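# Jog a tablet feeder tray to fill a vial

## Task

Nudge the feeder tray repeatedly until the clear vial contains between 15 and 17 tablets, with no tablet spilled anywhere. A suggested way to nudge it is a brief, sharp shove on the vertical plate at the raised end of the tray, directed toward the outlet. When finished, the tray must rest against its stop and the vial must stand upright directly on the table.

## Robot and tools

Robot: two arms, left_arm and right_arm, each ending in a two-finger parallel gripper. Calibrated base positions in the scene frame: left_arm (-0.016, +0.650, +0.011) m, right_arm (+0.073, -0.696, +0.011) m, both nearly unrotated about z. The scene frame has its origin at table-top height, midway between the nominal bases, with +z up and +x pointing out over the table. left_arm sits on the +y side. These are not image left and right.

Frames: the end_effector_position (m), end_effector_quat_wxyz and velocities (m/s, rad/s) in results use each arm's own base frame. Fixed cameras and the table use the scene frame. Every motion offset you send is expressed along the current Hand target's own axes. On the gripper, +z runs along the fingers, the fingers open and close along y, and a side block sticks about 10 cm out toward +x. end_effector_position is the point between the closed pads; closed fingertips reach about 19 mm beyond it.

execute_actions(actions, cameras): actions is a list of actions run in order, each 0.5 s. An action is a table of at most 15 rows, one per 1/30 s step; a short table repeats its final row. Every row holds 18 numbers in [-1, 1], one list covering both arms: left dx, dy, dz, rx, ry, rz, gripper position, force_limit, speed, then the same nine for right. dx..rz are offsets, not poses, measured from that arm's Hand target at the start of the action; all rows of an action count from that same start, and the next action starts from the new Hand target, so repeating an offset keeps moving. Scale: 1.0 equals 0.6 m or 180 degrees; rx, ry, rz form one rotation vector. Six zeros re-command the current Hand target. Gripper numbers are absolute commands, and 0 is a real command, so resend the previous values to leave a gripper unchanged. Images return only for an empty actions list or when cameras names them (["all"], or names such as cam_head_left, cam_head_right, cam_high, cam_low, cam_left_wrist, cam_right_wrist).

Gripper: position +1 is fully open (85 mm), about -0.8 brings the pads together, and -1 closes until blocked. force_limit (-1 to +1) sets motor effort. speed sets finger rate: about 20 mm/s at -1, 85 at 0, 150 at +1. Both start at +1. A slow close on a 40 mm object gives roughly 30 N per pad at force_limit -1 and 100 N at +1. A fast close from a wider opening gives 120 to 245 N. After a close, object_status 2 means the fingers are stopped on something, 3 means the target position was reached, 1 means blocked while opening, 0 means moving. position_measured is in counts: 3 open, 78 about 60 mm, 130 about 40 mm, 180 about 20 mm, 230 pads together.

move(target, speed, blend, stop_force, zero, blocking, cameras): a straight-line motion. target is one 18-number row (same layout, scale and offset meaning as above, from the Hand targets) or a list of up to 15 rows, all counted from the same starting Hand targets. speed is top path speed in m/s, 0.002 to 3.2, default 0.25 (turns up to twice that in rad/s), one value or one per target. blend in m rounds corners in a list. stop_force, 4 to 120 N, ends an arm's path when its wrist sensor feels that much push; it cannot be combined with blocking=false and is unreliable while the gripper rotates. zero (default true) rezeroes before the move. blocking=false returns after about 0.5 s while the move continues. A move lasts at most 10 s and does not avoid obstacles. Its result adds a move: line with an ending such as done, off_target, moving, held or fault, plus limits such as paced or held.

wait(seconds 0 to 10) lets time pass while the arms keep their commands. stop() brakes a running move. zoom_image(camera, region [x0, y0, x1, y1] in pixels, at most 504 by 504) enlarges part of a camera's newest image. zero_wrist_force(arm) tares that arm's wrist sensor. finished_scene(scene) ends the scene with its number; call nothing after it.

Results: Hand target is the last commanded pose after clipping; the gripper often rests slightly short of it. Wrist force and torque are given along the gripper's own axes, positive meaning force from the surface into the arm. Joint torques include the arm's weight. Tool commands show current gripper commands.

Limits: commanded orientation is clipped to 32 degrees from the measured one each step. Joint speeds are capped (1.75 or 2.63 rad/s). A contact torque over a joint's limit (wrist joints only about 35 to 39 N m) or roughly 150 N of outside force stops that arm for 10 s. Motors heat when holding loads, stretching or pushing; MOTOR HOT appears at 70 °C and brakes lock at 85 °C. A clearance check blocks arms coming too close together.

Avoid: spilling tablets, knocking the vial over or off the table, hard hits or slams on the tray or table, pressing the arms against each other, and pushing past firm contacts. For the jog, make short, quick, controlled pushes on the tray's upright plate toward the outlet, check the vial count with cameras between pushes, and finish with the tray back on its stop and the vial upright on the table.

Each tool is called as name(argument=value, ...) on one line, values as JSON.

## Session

execute_actions(actions=[])

zoom_image(camera="cam_high", region=[150, 210, 330, 350])

zoom_image(camera="cam_head_left", region=[130, 200, 290, 340])

Scene clock: 0.00 s.
left_arm: end_effector_position=(+0.0903, -0.3669, +0.1847) position_measured=3 object_status=3 end_effector_quat_wxyz=(-0.235, +0.473, +0.845, -0.089) | right_arm: end_effector_position=(+0.1992, -0.1785, +0.1166) position_measured=3 object_status=3 end_effector_quat_wxyz=(-0.141, +0.840, +0.516, +0.090)
Joint positions: left_arm=[-1.44 -1.872 2.455 -2.001 -2.057 -0.381] | right_arm=[2.744 -1.034 -2.675 -1.132 1.881 1.622]
Joint velocities: within noise
Joint torques (N m): no reading
Wrist force (N): no reading
Wrist torque (N m): no reading
Wrist force, peak (N): no reading
Hand target: left_arm +0.0903, -0.3669, +0.1847; -0.235, +0.473, +0.845, -0.089 | right_arm +0.1992, -0.1785, +0.1166; -0.141, +0.840, +0.516, +0.090
Tool commands: left_gripper/position=+1.0 left_gripper/force_limit=+1.0 left_gripper/speed=+1.0 right_gripper/position=+1.0 right_gripper/force_limit=+1.0 right_gripper/speed=+1.0

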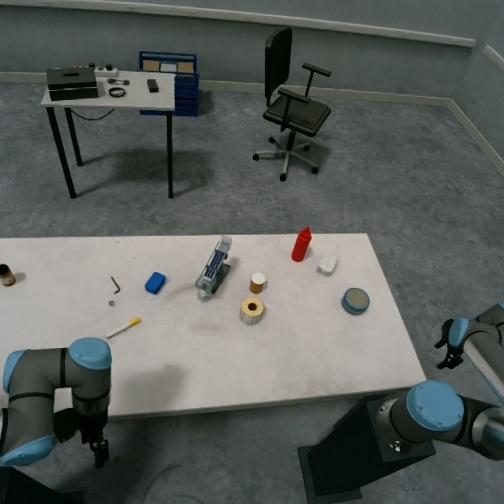

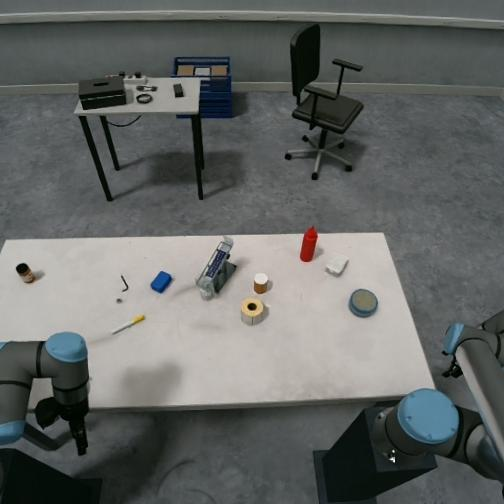

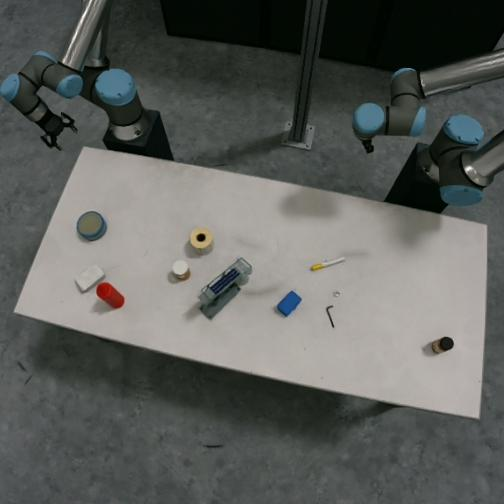

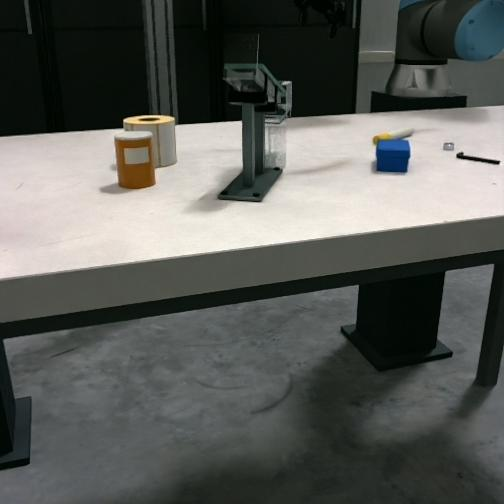

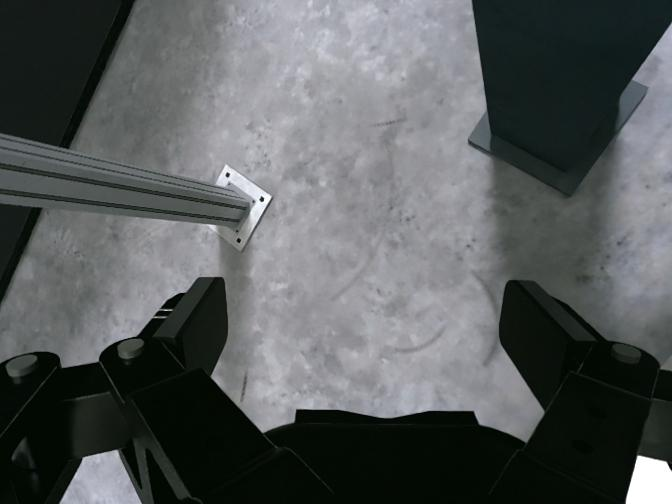

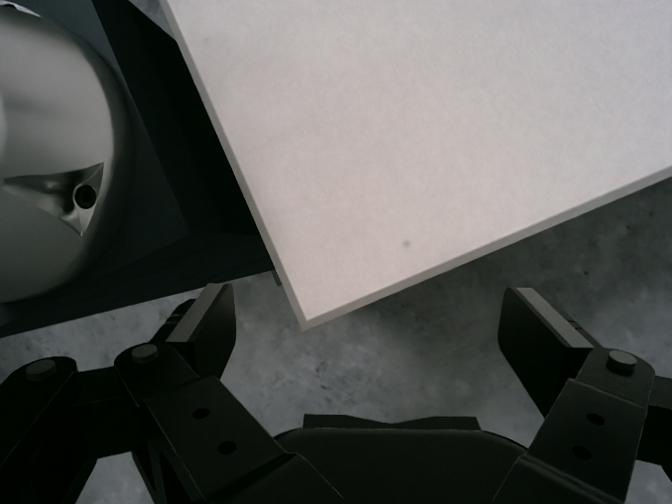

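Scaled by 2.800 from the camera's 504x504 image, which has a finer 720x720 frame.

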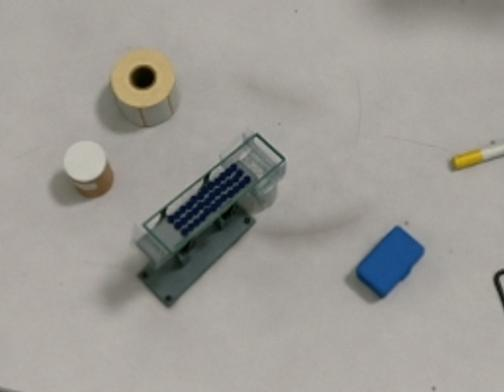

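Scaled by 3.150 from the camera's 504x504 image, which has a finer 720x720 frame.

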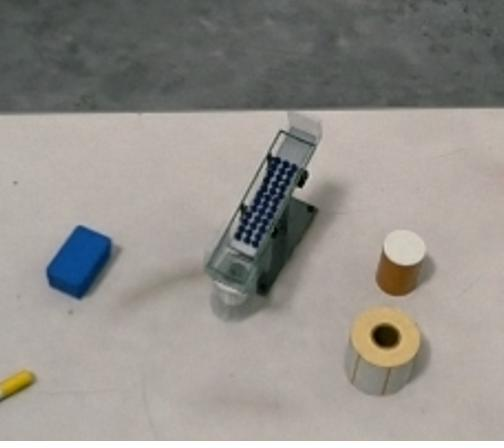

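move(target=[-0.74,0.7527,-0.6028,0.3055,0.013,-0.5316,1,1,1,0.963,0.2553,0.1246,-0.114,0.1446,-0.0345,-1,-1,0], speed=0.55, cameras=["cam_left_wrist","cam_right_wrist"])

zoom_image(camera="cam_left_wrist", region=[150, 0, 500, 260])

Scene clock: 62.50 s.
left_arm: end_effector_position=(+0.8025, -0.5238, +0.1939) position_measured=3 object_status=3 end_effector_quat_wxyz=(-0.405, -0.426, +0.778, -0.221) | right_arm: end_effector_position=(+0.5969, +0.2672, +0.1952) position_measured=232 object_status=3 end_effector_quat_wxyz=(-0.097, +0.781, +0.492, +0.373)
Joint positions: left_arm=[-0.518 -0.929 1.493 -2.058 -2.528 -1.478] | right_arm=[3.774 -1.648 -2.494 0.212 1.701 2.704]
Joint torques (N m): left_arm=[-18.01 -91.58 -47.29 -2.02 -1.31 -2.12] | right_arm=[-8.02 41.92 22.65 2.52 -0.01 -0.99]
Wrist force (N): left_arm=[-0.6 -0.4 -0.4] | right_arm=[0.5 0.2 -0.8]
Wrist torque (N m): left_arm=[-0.05 0.12 0.22] | right_arm=[0.16 0.17 -0.39]
Wrist force, peak (N): left_arm=[2.0 -2.9 2.0] | right_arm=[2.7 0.4 1.4]
Hand target: left_arm +0.8024, -0.5239, +0.1939; -0.405, -0.426, +0.778, -0.221 | right_arm +0.5969, +0.2671, +0.1952; -0.097, +0.781, +0.492, +0.373
Off the commanded pose: left_arm 0.000 m, 0 deg | right_arm 0.000 m, 0 deg.
move: done
Images, in order (width x height): cam_left_wrist 672x504, cam_right_wrist 672x504.

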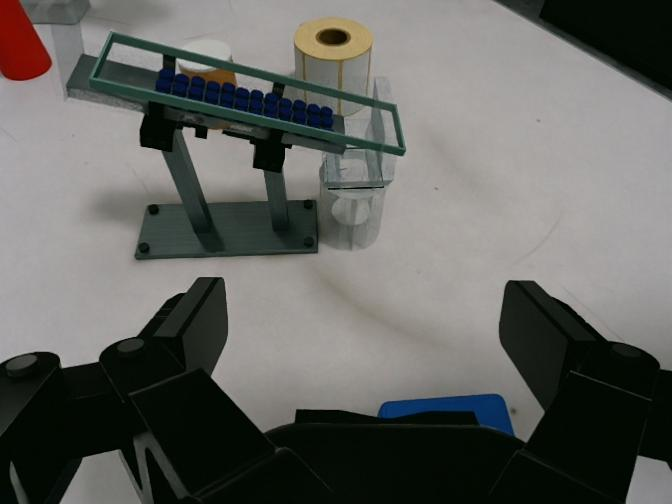

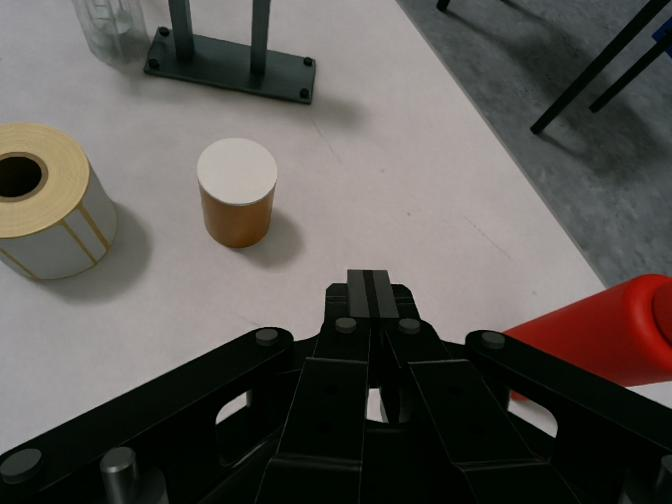

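Scaled by 1.440 from the camera's 672x504 image, which has a finer 960x720 frame.

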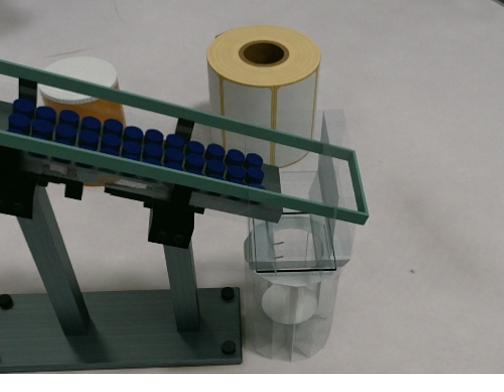

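zoom_image(camera="cam_left_wrist", region=[300, 90, 420, 260])

zoom_image(camera="cam_left_wrist", region=[140, 40, 360, 180])

Scaled by 2.965 from the camera's 672x504 image, which has a finer 960x720 frame.

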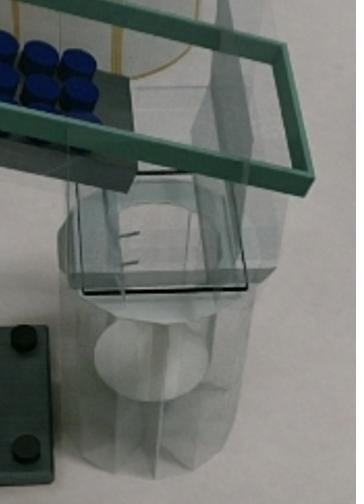

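Scaled by 2.291 from the camera's 672x504 image, which has a finer 960x720 frame.

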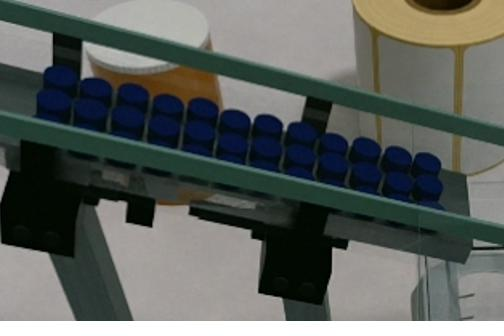

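move(target=[0,0,0,0,0,0,1,1,1,0.3647,0.0347,0.3105,-0.0405,0.0651,-0.0211,-1,-1,0], speed=0.3, cameras=["cam_left_wrist","cam_right_wrist","cam_low"])

zoom_image(camera="cam_right_wrist", region=[150, 180, 450, 420])

zoom_image(camera="cam_low", region=[190, 0, 310, 120])

Scene clock: 149.40 s.
left_arm: end_effector_position=(+0.8024, -0.5239, +0.1939) position_measured=3 object_status=3 end_effector_quat_wxyz=(-0.405, -0.426, +0.778, -0.221) | right_arm: end_effector_position=(+0.7573, +0.5054, +0.2169) position_measured=232 object_status=3 end_effector_quat_wxyz=(-0.084, +0.727, +0.480, +0.484)
Joint positions: left_arm=[-0.518 -0.929 1.493 -2.058 -2.528 -1.479] | right_arm=[3.932 -2.018 -2.095 0.427 1.542 2.748]
Joint torques (N m): left_arm=[-16.25 -90.85 -57.13 -8.64 -2.74 -1.71] | right_arm=[-5.2 68.72 34.65 1.61 -0.1 2.23]
Wrist force (N): left_arm=[-0.5 -0.1 -0.5] | right_arm=[-0.1 0.6 -0.7]
Wrist torque (N m): left_arm=[0.00 0.11 0.21] | right_arm=[0.18 0.19 -0.38]
Wrist force, peak (N): left_arm=[-0.4 -0.5 -1.2] | right_arm=[-2.3 0.2 -3.6]
Hand target: left_arm +0.8024, -0.5239, +0.1939; -0.405, -0.426, +0.778, -0.221 | right_arm +0.7574, +0.5055, +0.2169; -0.084, +0.727, +0.480, +0.484
Off the commanded pose: left_arm 0.000 m, 0 deg | right_arm 0.000 m, 0 deg.
move: done
Images, in order (width x height): cam_low 504x504, cam_left_wrist 672x504, cam_right_wrist 672x504.

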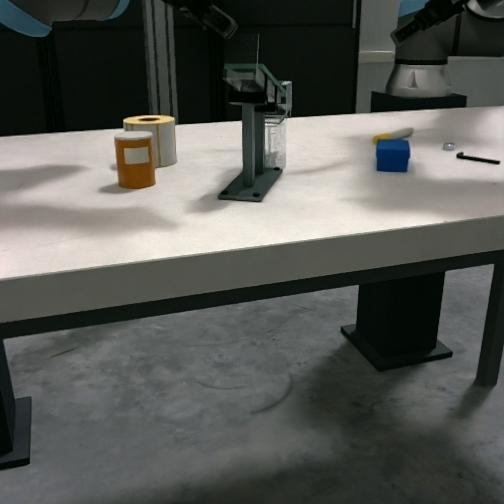

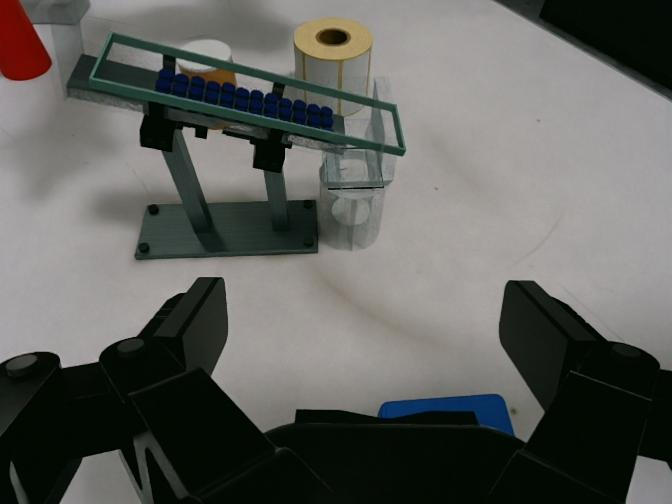

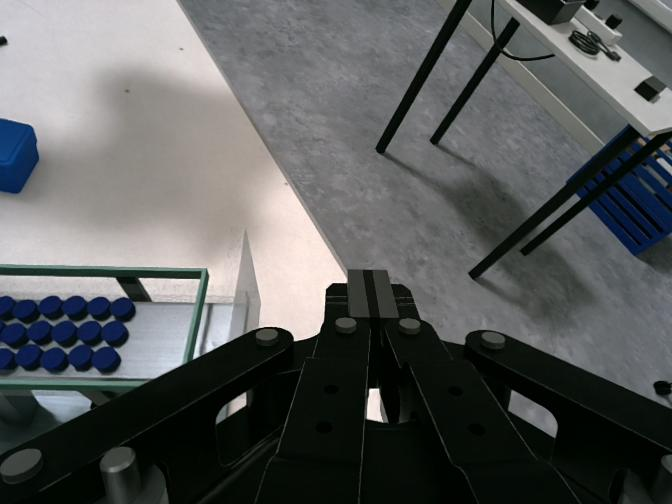

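Scaled by 1.680 from the camera's 672x504 image, which has a finer 960x720 frame.

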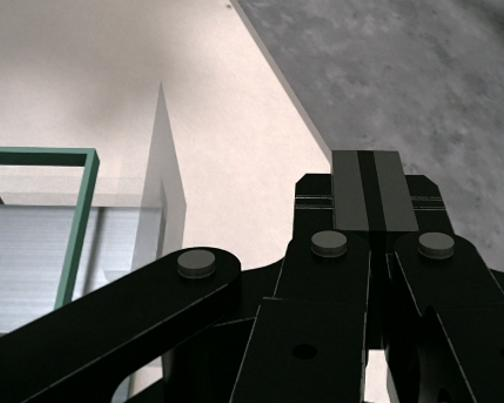

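Scaled by 4.200 from the camera's 504x504 image, which has a finer 720x720 frame.

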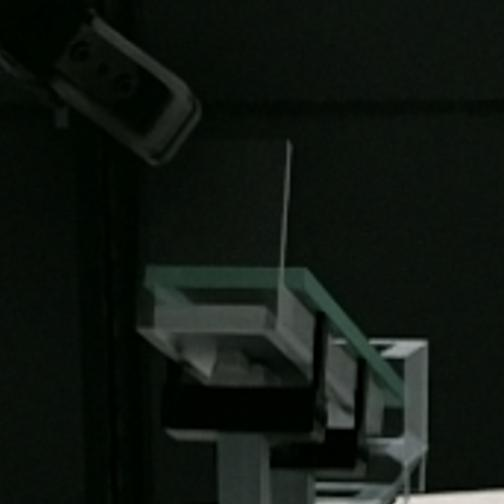

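move(target=[0,0,0,0,0,0,1,1,1,-0.03,0,0.03,0,0,0,-1,-1,0], speed=0.15, cameras=["cam_right_wrist","cam_low"])

zoom_image(camera="cam_right_wrist", region=[150, 180, 450, 420])

zoom_image(camera="cam_low", region=[190, 0, 310, 120])

Scene clock: 204.00 s.
left_arm: end_effector_position=(+0.8024, -0.5239, +0.1939) position_measured=3 object_status=3 end_effector_quat_wxyz=(-0.405, -0.426, +0.778, -0.221) | right_arm: end_effector_position=(+0.7675, +0.5050, +0.1935) position_measured=232 object_status=3 end_effector_quat_wxyz=(-0.084, +0.727, +0.480, +0.484)
Joint positions: left_arm=[-0.518 -0.929 1.493 -2.058 -2.528 -1.479] | right_arm=[3.92 -2.064 -2.083 0.462 1.552 2.742]
Joint torques (N m): left_arm=[-14.91 -91.43 -56.26 -8.42 -3.41 -2.17] | right_arm=[7.6 94.69 26.41 1.68 -1.45 1.26]
Wrist force (N): left_arm=[-0.2 -0.1 -0.9] | right_arm=[-0.1 0.8 -1.3]
Wrist torque (N m): left_arm=[-0.01 0.06 0.22] | right_arm=[0.25 0.21 -0.35]
Wrist force, peak (N): left_arm=[-0.8 -0.5 -0.8] | right_arm=[0.8 0.5 -1.4]
Hand target: left_arm +0.8024, -0.5239, +0.1939; -0.405, -0.426, +0.778, -0.221 | right_arm +0.7673, +0.5049, +0.1935; -0.084, +0.727, +0.480, +0.484
Off the commanded pose: left_arm 0.000 m, 0 deg | right_arm 0.000 m, 0 deg.
move: done
Images, in order (width x height): cam_low 504x504, cam_right_wrist 672x504.

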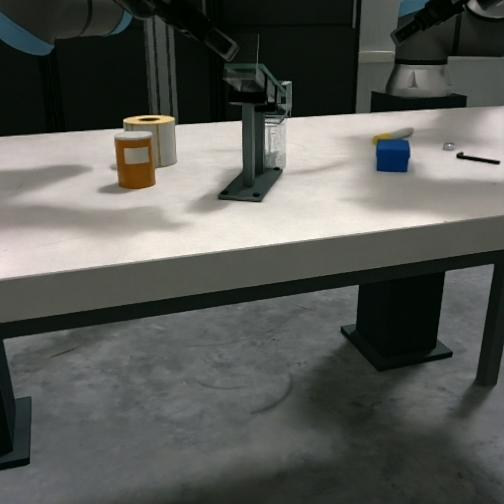

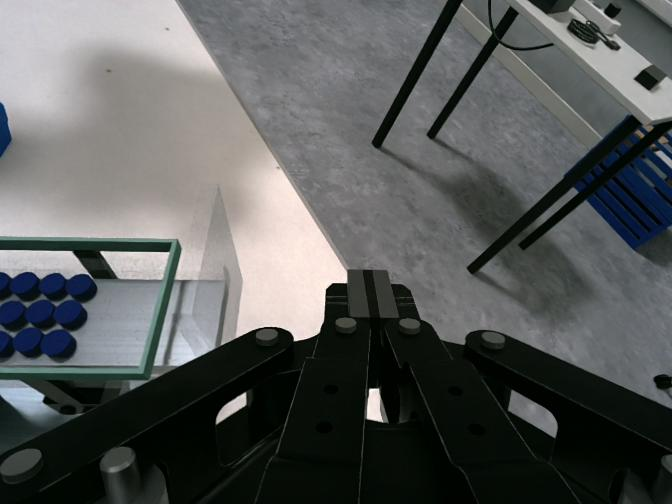

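Scaled by 1.680 from the camera's 672x504 image, which has a finer 960x720 frame.

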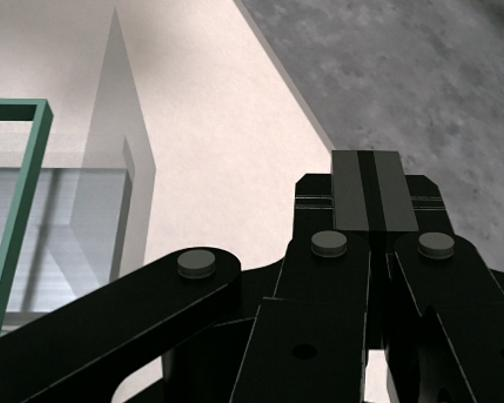

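Scaled by 4.200 from the camera's 504x504 image, which has a finer 720x720 frame.

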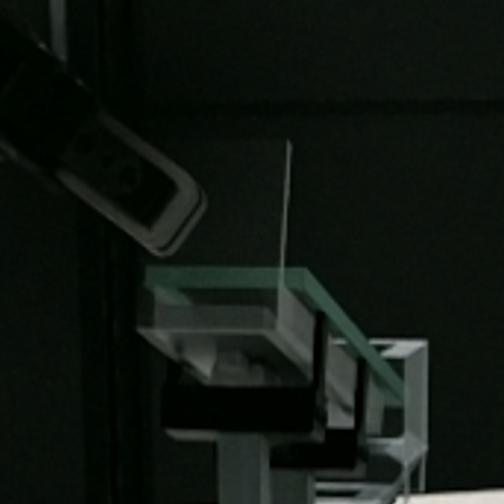

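move(target=[0,0,0,0,0,0,1,1,1,0,-0.0917,0,0,0,0,-1,-1,0], speed=0.02, stop_force=4, cameras=["cam_right_wrist","cam_left_wrist"])

zoom_image(camera="cam_right_wrist", region=[150, 180, 450, 420])

Scene clock: 229.17 s.
left_arm: end_effector_position=(+0.8024, -0.5239, +0.1939) position_measured=3 object_status=3 end_effector_quat_wxyz=(-0.405, -0.426, +0.778, -0.221) | right_arm: end_effector_position=(+0.7424, +0.5217, +0.1826) position_measured=232 object_status=3 end_effector_quat_wxyz=(-0.084, +0.727, +0.480, +0.484)
Joint positions: left_arm=[-0.518 -0.929 1.493 -2.058 -2.528 -1.479] | right_arm=[3.966 -2.068 -2.111 0.493 1.513 2.766]
Joint torques (N m): left_arm=[-14.93 -91.37 -54.56 -8.08 -2.61 -1.82] | right_arm=[-7.2 92.88 45.57 1.81 1.27 -1.14]
Wrist force (N): left_arm=[-0.4 -0.4 -0.6] | right_arm=[-4.5 2.9 -5.4]
Wrist torque (N m): left_arm=[-0.05 0.09 0.21] | right_arm=[0.29 0.35 -0.46]
Wrist force, peak (N): left_arm=[-0.9 -0.1 -0.7] | right_arm=[-2.7 4.5 -7.3]
Hand target: left_arm +0.8024, -0.5239, +0.1939; -0.405, -0.426, +0.778, -0.221 | right_arm +0.7424, +0.5217, +0.1826; -0.084, +0.727, +0.480, +0.484 (not the last commanded pose)
Off the commanded pose: left_arm 0.000 m, 0 deg | right_arm 0.023 m, 0 deg.
move: contact (right_arm)
Images, in order (width x height): cam_left_wrist 672x504, cam_right_wrist 672x504.

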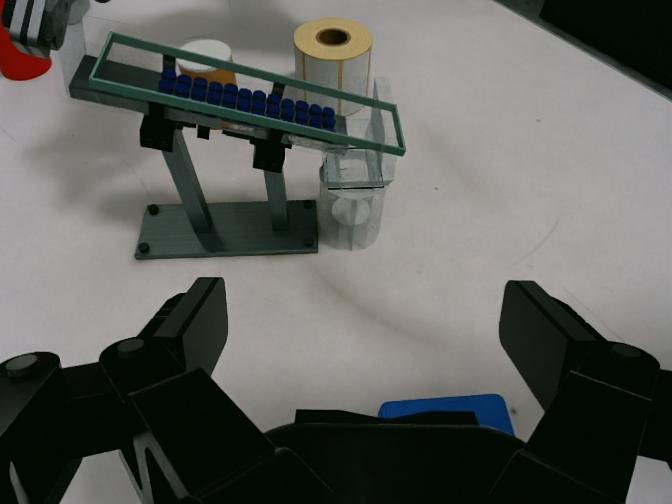

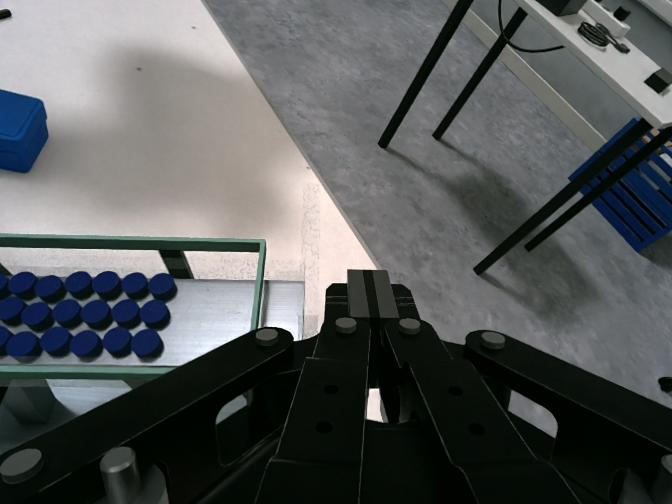

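Scaled by 1.680 from the camera's 672x504 image, which has a finer 960x720 frame.

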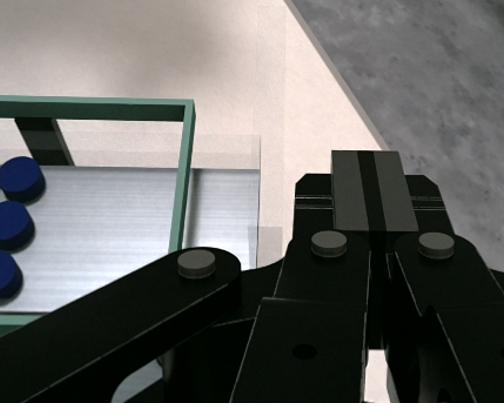

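move(target=[[0,0,0,0,0,0,1,1,1,0,0.013,0,0,0,0,-1,-1,0],[0,0,0,0,0,0,1,1,1,0,0.013,-0.0333,0,0,0,-1,-1,0]], speed=0.1, blend=0.003)

move(target=[0,0,0,0,0,0,1,1,1,0,-0.06,0,0,0,0,-1,-1,0], speed=0.02, stop_force=4, cameras=["cam_right_wrist","cam_left_wrist"])

zoom_image(camera="cam_right_wrist", region=[150, 180, 450, 420])

Scene clock: 247.07 s.
left_arm: end_effector_position=(+0.8024, -0.5239, +0.1939) position_measured=3 object_status=3 end_effector_quat_wxyz=(-0.405, -0.426, +0.778, -0.221) | right_arm: end_effector_position=(+0.7360, +0.5057, +0.1956) position_measured=232 object_status=3 end_effector_quat_wxyz=(-0.084, +0.727, +0.480, +0.484) end_effector_velocity=(+0.001, +0.001, -0.003) end_effector_angular_velocity=(-0.001, +0.003, -0.001)
Joint positions: left_arm=[-0.518 -0.929 1.493 -2.058 -2.528 -1.479] | right_arm=[3.956 -2.032 -2.137 0.483 1.521 2.761]
Joint velocities: left_arm=[within noise] | right_arm=[0 -0.005 0.002 0 0 0.001]
Joint torques (N m): left_arm=[-17.55 -91.76 -53.55 -8.46 -2.79 -1.73] | right_arm=[11.96 52.91 44.17 3.04 -0.98 2.02]
Wrist force (N): left_arm=[-0.5 -0.3 -0.8] | right_arm=[-0.1 0.8 -1.0]
Wrist torque (N m): left_arm=[-0.04 0.10 0.22] | right_arm=[0.23 0.22 -0.40]
Wrist force, peak (N): left_arm=[-0.6 -0.2 -1.0] | right_arm=[-4.2 3.4 -5.5]
Hand target: left_arm +0.8024, -0.5239, +0.1939; -0.405, -0.426, +0.778, -0.221 | right_arm +0.7360, +0.5059, +0.1956; -0.084, +0.727, +0.480, +0.484
Off the commanded pose: left_arm 0.000 m, 0 deg | right_arm 0.000 m, 0 deg.
move: done

Scene clock: 248.90 s.
left_arm: end_effector_position=(+0.8024, -0.5239, +0.1939) position_measured=3 object_status=3 end_effector_quat_wxyz=(-0.405, -0.426, +0.778, -0.221) | right_arm: end_effector_position=(+0.7290, +0.5107, +0.1925) position_measured=232 object_status=3 end_effector_quat_wxyz=(-0.084, +0.727, +0.480, +0.484)
Joint positions: left_arm=[-0.518 -0.929 1.493 -2.058 -2.528 -1.479] | right_arm=[3.97 -2.034 -2.144 0.492 1.51 2.768]
Joint torques (N m): left_arm=[-15.46 -91.33 -52.77 -8.17 -2.95 -1.58] | right_arm=[-8.26 89.42 41.41 1.64 1.1 -1.34]
Wrist force (N): left_arm=[-0.6 -0.3 -0.5] | right_arm=[-1.0 2.8 -0.4]
Wrist torque (N m): left_arm=[-0.05 0.12 0.22] | right_arm=[0.16 0.27 -0.42]
Wrist force, peak (N): left_arm=[-0.8 -0.4 -0.8] | right_arm=[0.7 5.2 -2.1]
Hand target: left_arm +0.8024, -0.5239, +0.1939; -0.405, -0.426, +0.778, -0.221 | right_arm +0.7290, +0.5107, +0.1925; -0.084, +0.727, +0.480, +0.484 (not the last commanded pose)
Off the commanded pose: left_arm 0.000 m, 0 deg | right_arm 0.027 m, 0 deg.
move: contact (right_arm)
Images, in order (width x height): cam_left_wrist 672x504, cam_right_wrist 672x504.

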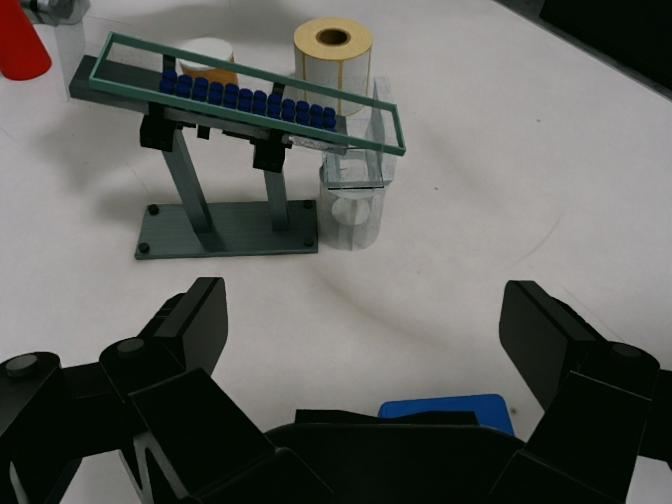

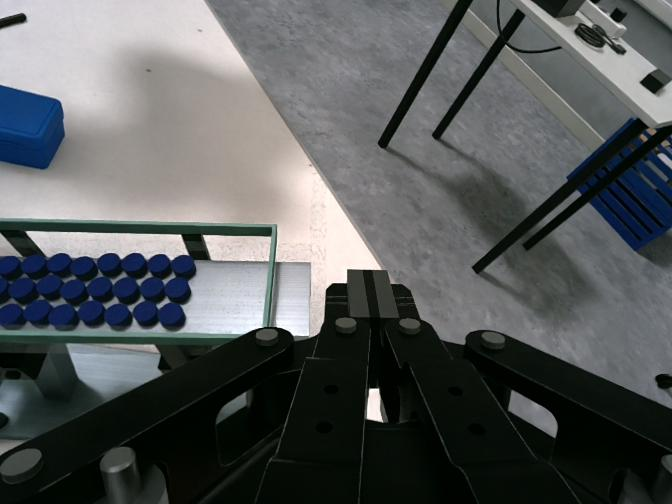

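Scaled by 1.680 from the camera's 672x504 image, which has a finer 960x720 frame.

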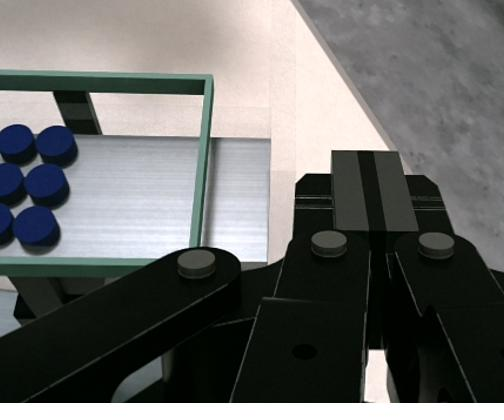

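execute_actions(actions=[[[0,0,0,0,0,0,1,1,1,0,0.0083,0,0,0,0,-1,-1,0]],[[0,0,0,0,0,0,1,1,1,0,-0.015,0,0,0,0,-1,-1,0],[0,0,0,0,0,0,1,1,1,0,-0.015,0,0,0,0,-1,-1,0],[0,0,0,0,0,0,1,1,1,0,-0.015,0,0,0,0,-1,-1,0],[0,0,0,0,0,0,1,1,1,0,-0.015,0,0,0,0,-1,-1,0],[0,0,0,0,0,0,1,1,1,0,-0.015,0,0,0,0,-1,-1,0],[0,0,0,0,0,0,1,1,1,0,0,0,0,0,0,-1,-1,0]],[[0,0,0,0,0,0,1,1,1,0,-0.015,0,0,0,0,-1,-1,0],[0,0,0,0,0,0,1,1,1,0,-0.015,0,0,0,0,-1,-1,0],[0,0,0,0,0,0,1,1,1,0,-0.015,0,0,0,0,-1,-1,0],[0,0,0,0,0,0,1,1,1,0,-0.015,0,0,0,0,-1,-1,0],[0,0,0,0,0,0,1,1,1,0,-0.015,0,0,0,0,-1,-1,0],[0,0,0,0,0,0,1,1,1,0,0,0,0,0,0,-1,-1,0]]], cameras=["cam_left_wrist","cam_right_wrist"])

zoom_image(camera="cam_left_wrist", region=[140, 40, 420, 260])

Scene clock: 281.07 s.
left_arm: end_effector_position=(+0.8024, -0.5239, +0.1939) position_measured=3 object_status=3 end_effector_quat_wxyz=(-0.405, -0.426, +0.778, -0.221) | right_arm: end_effector_position=(+0.7329, +0.5081, +0.1943) position_measured=232 object_status=3 end_effector_quat_wxyz=(-0.084, +0.727, +0.480, +0.484)
Joint positions: left_arm=[-0.518 -0.929 1.493 -2.058 -2.528 -1.479] | right_arm=[3.962 -2.033 -2.14 0.487 1.516 2.764]
Joint torques (N m): left_arm=[-15.05 -92.02 -50.19 -8.4 -2.28 -2.26] | right_arm=[-2.7 66.15 17.53 8.65 0.75 1.35]
Wrist force (N): left_arm=[-0.5 -0.2 -0.7] | right_arm=[0.8 0.4 -1.3]
Wrist torque (N m): left_arm=[-0.02 0.11 0.21] | right_arm=[0.16 0.08 -0.42]
Wrist force, peak (N): left_arm=[-0.6 -0.6 -0.9] | right_arm=[2.3 7.6 -3.6]
Hand target: left_arm +0.8024, -0.5239, +0.1939; -0.405, -0.426, +0.778, -0.221 | right_arm +0.7328, +0.5081, +0.1942; -0.084, +0.727, +0.480, +0.484
Off the commanded pose: left_arm 0.000 m, 0 deg | right_arm 0.000 m, 0 deg.
Images, in order (width x height): cam_left_wrist 672x504, cam_right_wrist 672x504.

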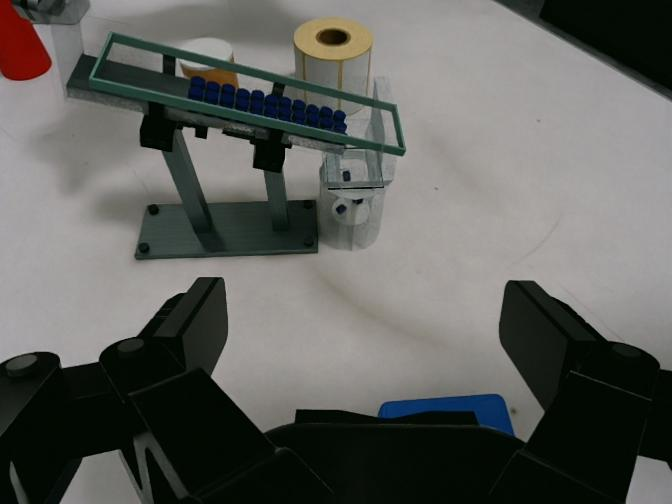

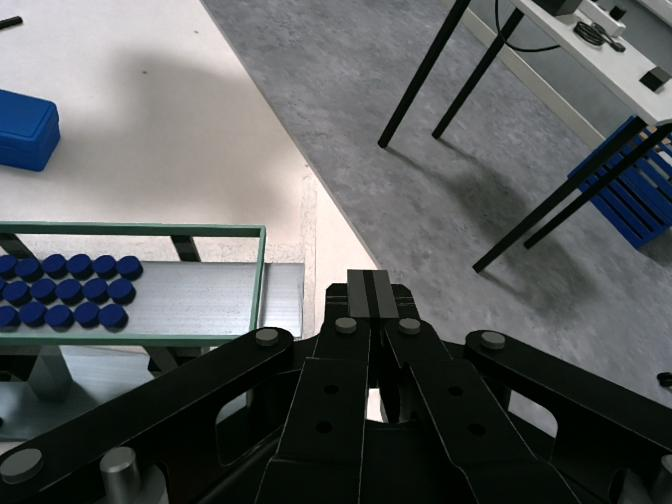

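Scaled by 1.800 from the camera's 672x504 image, which has a finer 960x720 frame.

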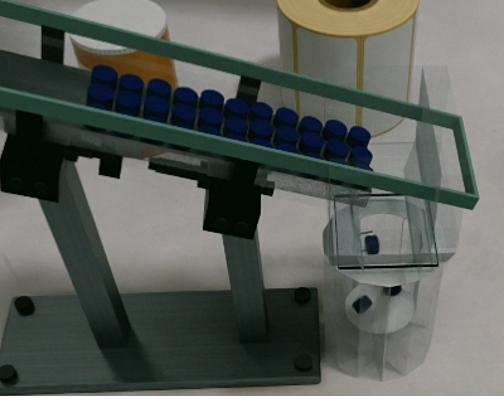

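execute_actions(actions=[[[0,0,0,0,0,0,1,1,1,0,-0.015,0,0,0,0,-1,-1,0],[0,0,0,0,0,0,1,1,1,0,-0.015,0,0,0,0,-1,-1,0],[0,0,0,0,0,0,1,1,1,0,-0.015,0,0,0,0,-1,-1,0],[0,0,0,0,0,0,1,1,1,0,-0.015,0,0,0,0,-1,-1,0],[0,0,0,0,0,0,1,1,1,0,-0.015,0,0,0,0,-1,-1,0],[0,0,0,0,0,0,1,1,1,0,0,0,0,0,0,-1,-1,0]],[[0,0,0,0,0,0,1,1,1,0,-0.015,0,0,0,0,-1,-1,0],[0,0,0,0,0,0,1,1,1,0,-0.015,0,0,0,0,-1,-1,0],[0,0,0,0,0,0,1,1,1,0,-0.015,0,0,0,0,-1,-1,0],[0,0,0,0,0,0,1,1,1,0,-0.015,0,0,0,0,-1,-1,0],[0,0,0,0,0,0,1,1,1,0,-0.015,0,0,0,0,-1,-1,0],[0,0,0,0,0,0,1,1,1,0,0,0,0,0,0,-1,-1,0]]], cameras=["cam_left_wrist"])

zoom_image(camera="cam_left_wrist", region=[200, 50, 410, 260])

Scene clock: 302.33 s.
left_arm: end_effector_position=(+0.8024, -0.5239, +0.1939) position_measured=3 object_status=3 end_effector_quat_wxyz=(-0.405, -0.426, +0.778, -0.221) | right_arm: end_effector_position=(+0.7329, +0.5081, +0.1943) position_measured=232 object_status=3 end_effector_quat_wxyz=(-0.084, +0.727, +0.480, +0.484)
Joint positions: left_arm=[-0.518 -0.929 1.493 -2.058 -2.528 -1.479] | right_arm=[3.962 -2.033 -2.14 0.487 1.516 2.764]
Joint torques (N m): left_arm=[-14.94 -92.8 -49.19 -8.53 -2.28 -1.96] | right_arm=[-3.44 65.13 17.58 8.29 0.68 1.31]
Wrist force (N): left_arm=[-0.5 -0.3 -0.4] | right_arm=[0.3 1.5 -1.1]
Wrist torque (N m): left_arm=[-0.05 0.11 0.21] | right_arm=[0.34 0.17 -0.42]
Wrist force, peak (N): left_arm=[-0.7 -0.2 -1.0] | right_arm=[2.0 6.7 -4.0]
Hand target: left_arm +0.8024, -0.5239, +0.1939; -0.405, -0.426, +0.778, -0.221 | right_arm +0.7328, +0.5081, +0.1942; -0.084, +0.727, +0.480, +0.484
Off the commanded pose: left_arm 0.000 m, 0 deg | right_arm 0.000 m, 0 deg.
Images, in order (width x height): cam_left_wrist 672x504.

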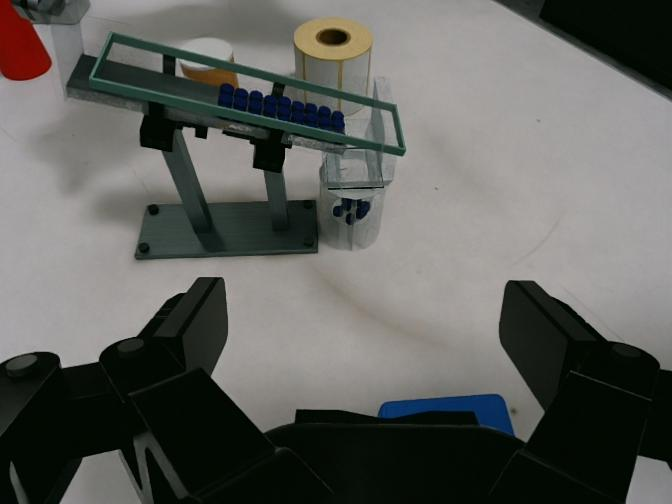

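Scaled by 2.400 from the camera's 672x504 image, which has a finer 960x720 frame.

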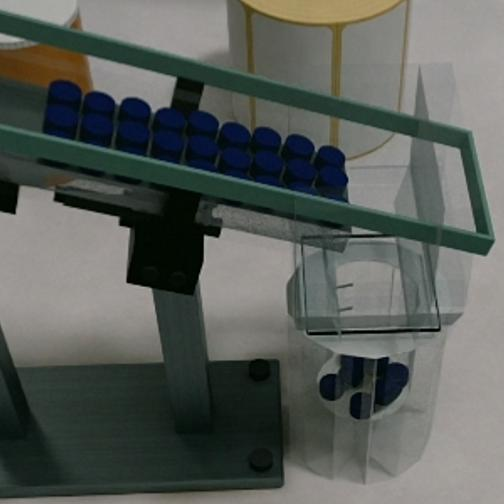

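execute_actions(actions=[[[0,0,0,0,0,0,1,1,1,0,-0.015,0,0,0,0,-1,-1,0],[0,0,0,0,0,0,1,1,1,0,-0.015,0,0,0,0,-1,-1,0],[0,0,0,0,0,0,1,1,1,0,-0.015,0,0,0,0,-1,-1,0],[0,0,0,0,0,0,1,1,1,0,-0.015,0,0,0,0,-1,-1,0],[0,0,0,0,0,0,1,1,1,0,-0.015,0,0,0,0,-1,-1,0],[0,0,0,0,0,0,1,1,1,0,0,0,0,0,0,-1,-1,0]],[[0,0,0,0,0,0,1,1,1,0,-0.015,0,0,0,0,-1,-1,0],[0,0,0,0,0,0,1,1,1,0,-0.015,0,0,0,0,-1,-1,0],[0,0,0,0,0,0,1,1,1,0,-0.015,0,0,0,0,-1,-1,0],[0,0,0,0,0,0,1,1,1,0,-0.015,0,0,0,0,-1,-1,0],[0,0,0,0,0,0,1,1,1,0,-0.015,0,0,0,0,-1,-1,0],[0,0,0,0,0,0,1,1,1,0,0,0,0,0,0,-1,-1,0]]], cameras=["cam_left_wrist","cam_right_wrist"])

zoom_image(camera="cam_left_wrist", region=[200, 50, 410, 260])

zoom_image(camera="cam_right_wrist", region=[0, 180, 200, 380])

Scene clock: 324.90 s.
left_arm: end_effector_position=(+0.8024, -0.5239, +0.1939) position_measured=3 object_status=3 end_effector_quat_wxyz=(-0.405, -0.426, +0.778, -0.221) | right_arm: end_effector_position=(+0.7329, +0.5081, +0.1943) position_measured=232 object_status=3 end_effector_quat_wxyz=(-0.084, +0.727, +0.480, +0.484)
Joint positions: left_arm=[-0.518 -0.929 1.493 -2.058 -2.528 -1.479] | right_arm=[3.962 -2.033 -2.14 0.487 1.516 2.764]
Joint torques (N m): left_arm=[-15.79 -92.31 -47.13 -8.56 -2.78 -1.84] | right_arm=[-2.3 64.69 17.65 8.56 0.37 1.57]
Wrist force (N): left_arm=[-0.5 -0.3 -0.4] | right_arm=[0.8 0.9 -1.4]
Wrist torque (N m): left_arm=[-0.04 0.10 0.22] | right_arm=[0.25 0.08 -0.41]
Wrist force, peak (N): left_arm=[-0.7 -0.7 -0.9] | right_arm=[1.3 7.3 -3.4]
Hand target: left_arm +0.8024, -0.5239, +0.1939; -0.405, -0.426, +0.778, -0.221 | right_arm +0.7328, +0.5081, +0.1942; -0.084, +0.727, +0.480, +0.484
Off the commanded pose: left_arm 0.000 m, 0 deg | right_arm 0.000 m, 0 deg.
Images, in order (width x height): cam_left_wrist 672x504, cam_right_wrist 672x504.

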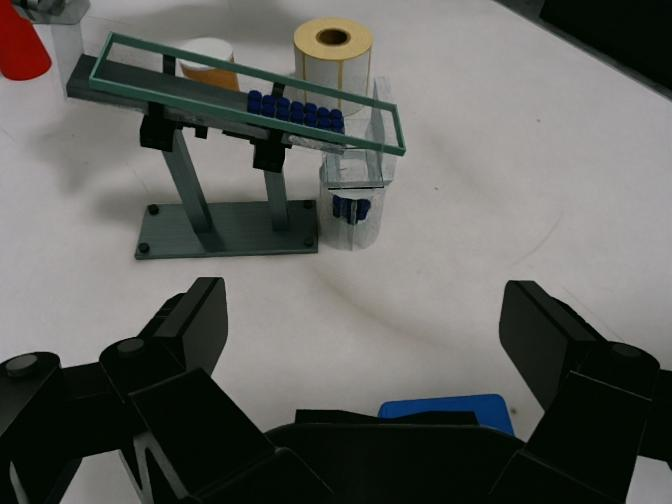

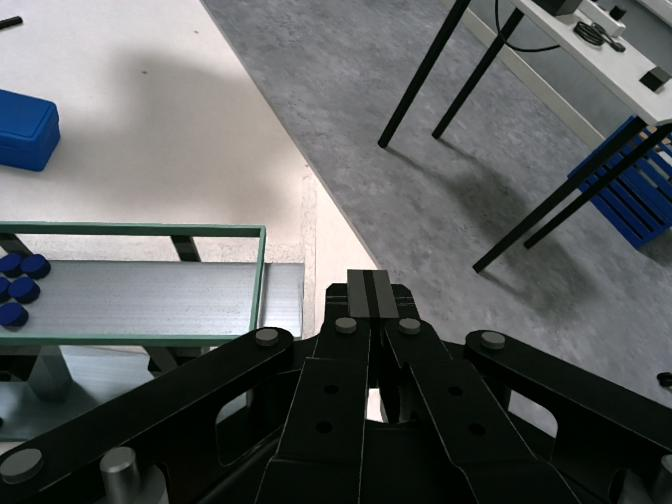

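Scaled by 2.400 from the camera's 672x504 image, which has a finer 960x720 frame.

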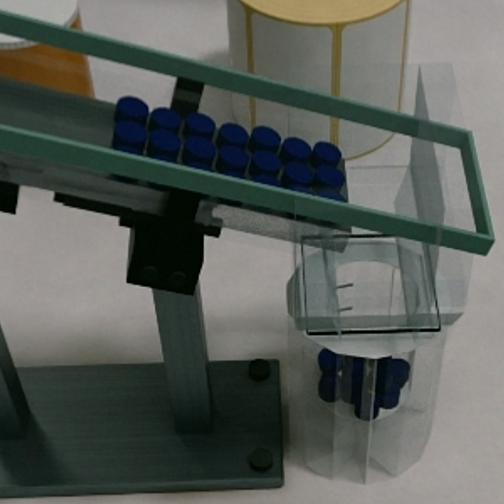

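Scaled by 2.520 from the camera's 672x504 image, which has a finer 960x720 frame.

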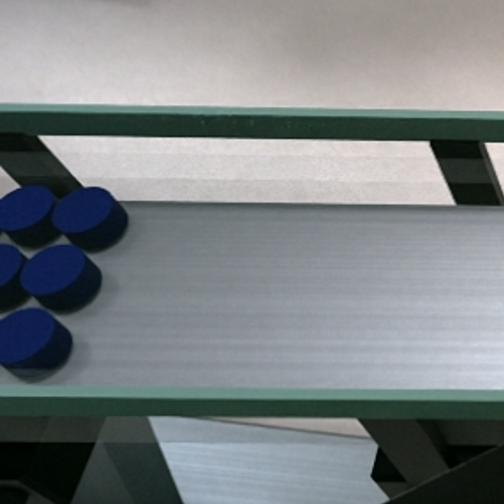

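execute_actions(actions=[[[0,0,0,0,0,0,1,1,1,0,0.06,0,0,0,0,-1,-1,0]]], cameras=["cam_head_left","cam_head_right","cam_high","cam_left_wrist"])

zoom_image(camera="cam_head_left", region=[185, 235, 235, 300])

zoom_image(camera="cam_head_right", region=[185, 235, 245, 300])

zoom_image(camera="cam_high", region=[190, 250, 260, 320])

zoom_image(camera="cam_left_wrist", region=[230, 80, 400, 250])

Scene clock: 347.13 s.
left_arm: end_effector_position=(+0.8024, -0.5239, +0.1939) position_measured=3 object_status=3 end_effector_quat_wxyz=(-0.405, -0.426, +0.778, -0.221) | right_arm: end_effector_position=(+0.7609, +0.4892, +0.2065) position_measured=232 object_status=3 end_effector_quat_wxyz=(-0.084, +0.727, +0.480, +0.484)
Joint positions: left_arm=[-0.518 -0.929 1.493 -2.058 -2.528 -1.479] | right_arm=[3.91 -2.029 -2.108 0.451 1.561 2.737]
Joint torques (N m): left_arm=[-14.57 -95.67 -45.57 -8.54 -2.35 -1.67] | right_arm=[-7.37 68.39 32.68 3.39 1.07 -1.26]
Wrist force (N): left_arm=[-0.3 -0.4 -0.7] | right_arm=[0.1 0.1 -1.0]
Wrist torque (N m): left_arm=[-0.04 0.07 0.21] | right_arm=[0.14 0.17 -0.18]
Wrist force, peak (N): left_arm=[-0.6 -0.5 -0.8] | right_arm=[0.7 -22.3 1.3]
Hand target: left_arm +0.8024, -0.5239, +0.1939; -0.405, -0.426, +0.778, -0.221 | right_arm +0.7609, +0.4892, +0.2065; -0.084, +0.727, +0.480, +0.484
Off the commanded pose: left_arm 0.000 m, 0 deg | right_arm 0.000 m, 0 deg.
Images, in order (width x height): cam_head_left 504x504, cam_head_right 504x504, cam_high 504x504, cam_left_wrist 672x504.

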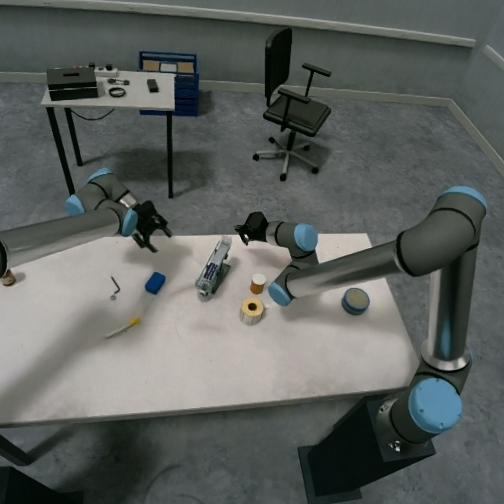

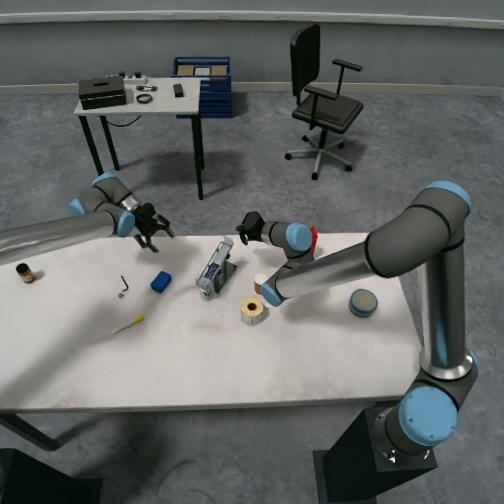

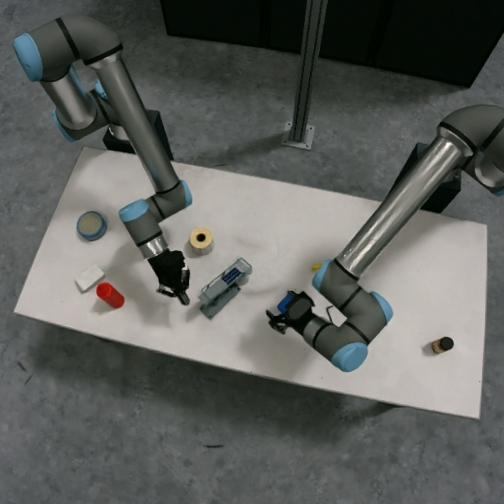

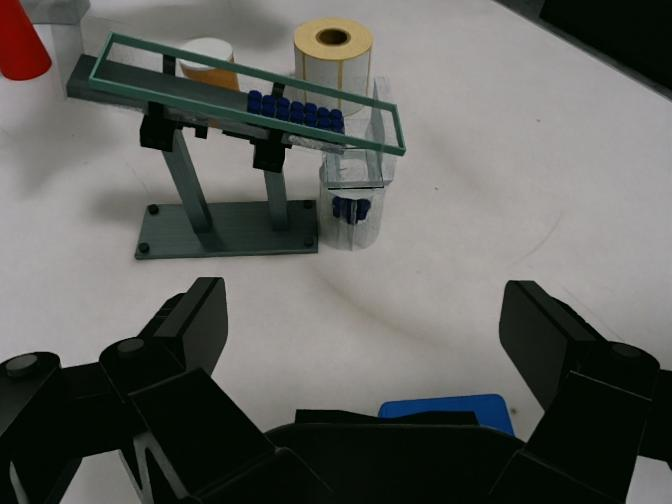

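Scaled by 7.754 from the camera's 504x504 image, which has a finer 720x720 frame.

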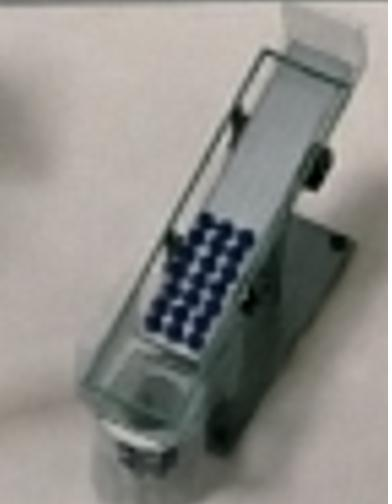

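Scaled by 7.754 from the camera's 504x504 image, which has a finer 720x720 frame.

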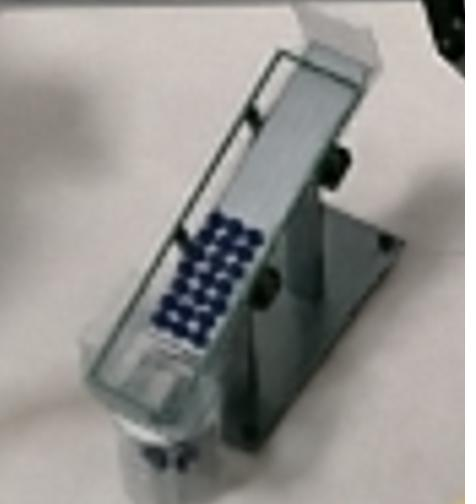

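Scaled by 7.200 from the camera's 504x504 image, which has a finer 720x720 frame.

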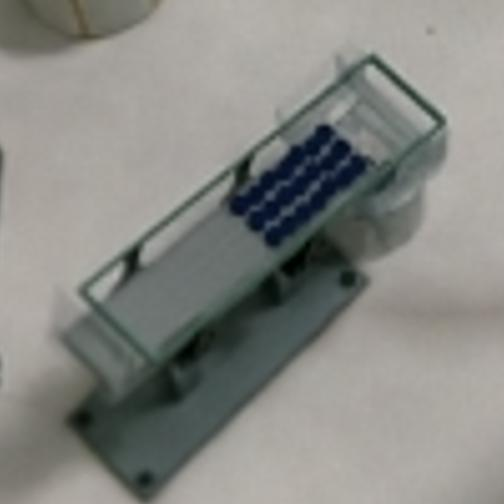

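Scaled by 2.965 from the camera's 672x504 image, which has a finer 960x720 frame.

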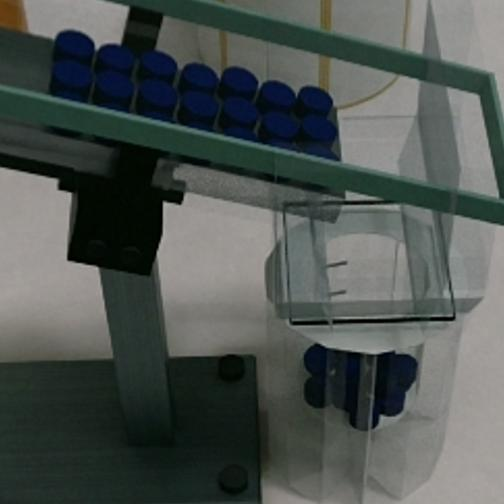

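finished_scene(scene=2)

The scene is finished: the task was done.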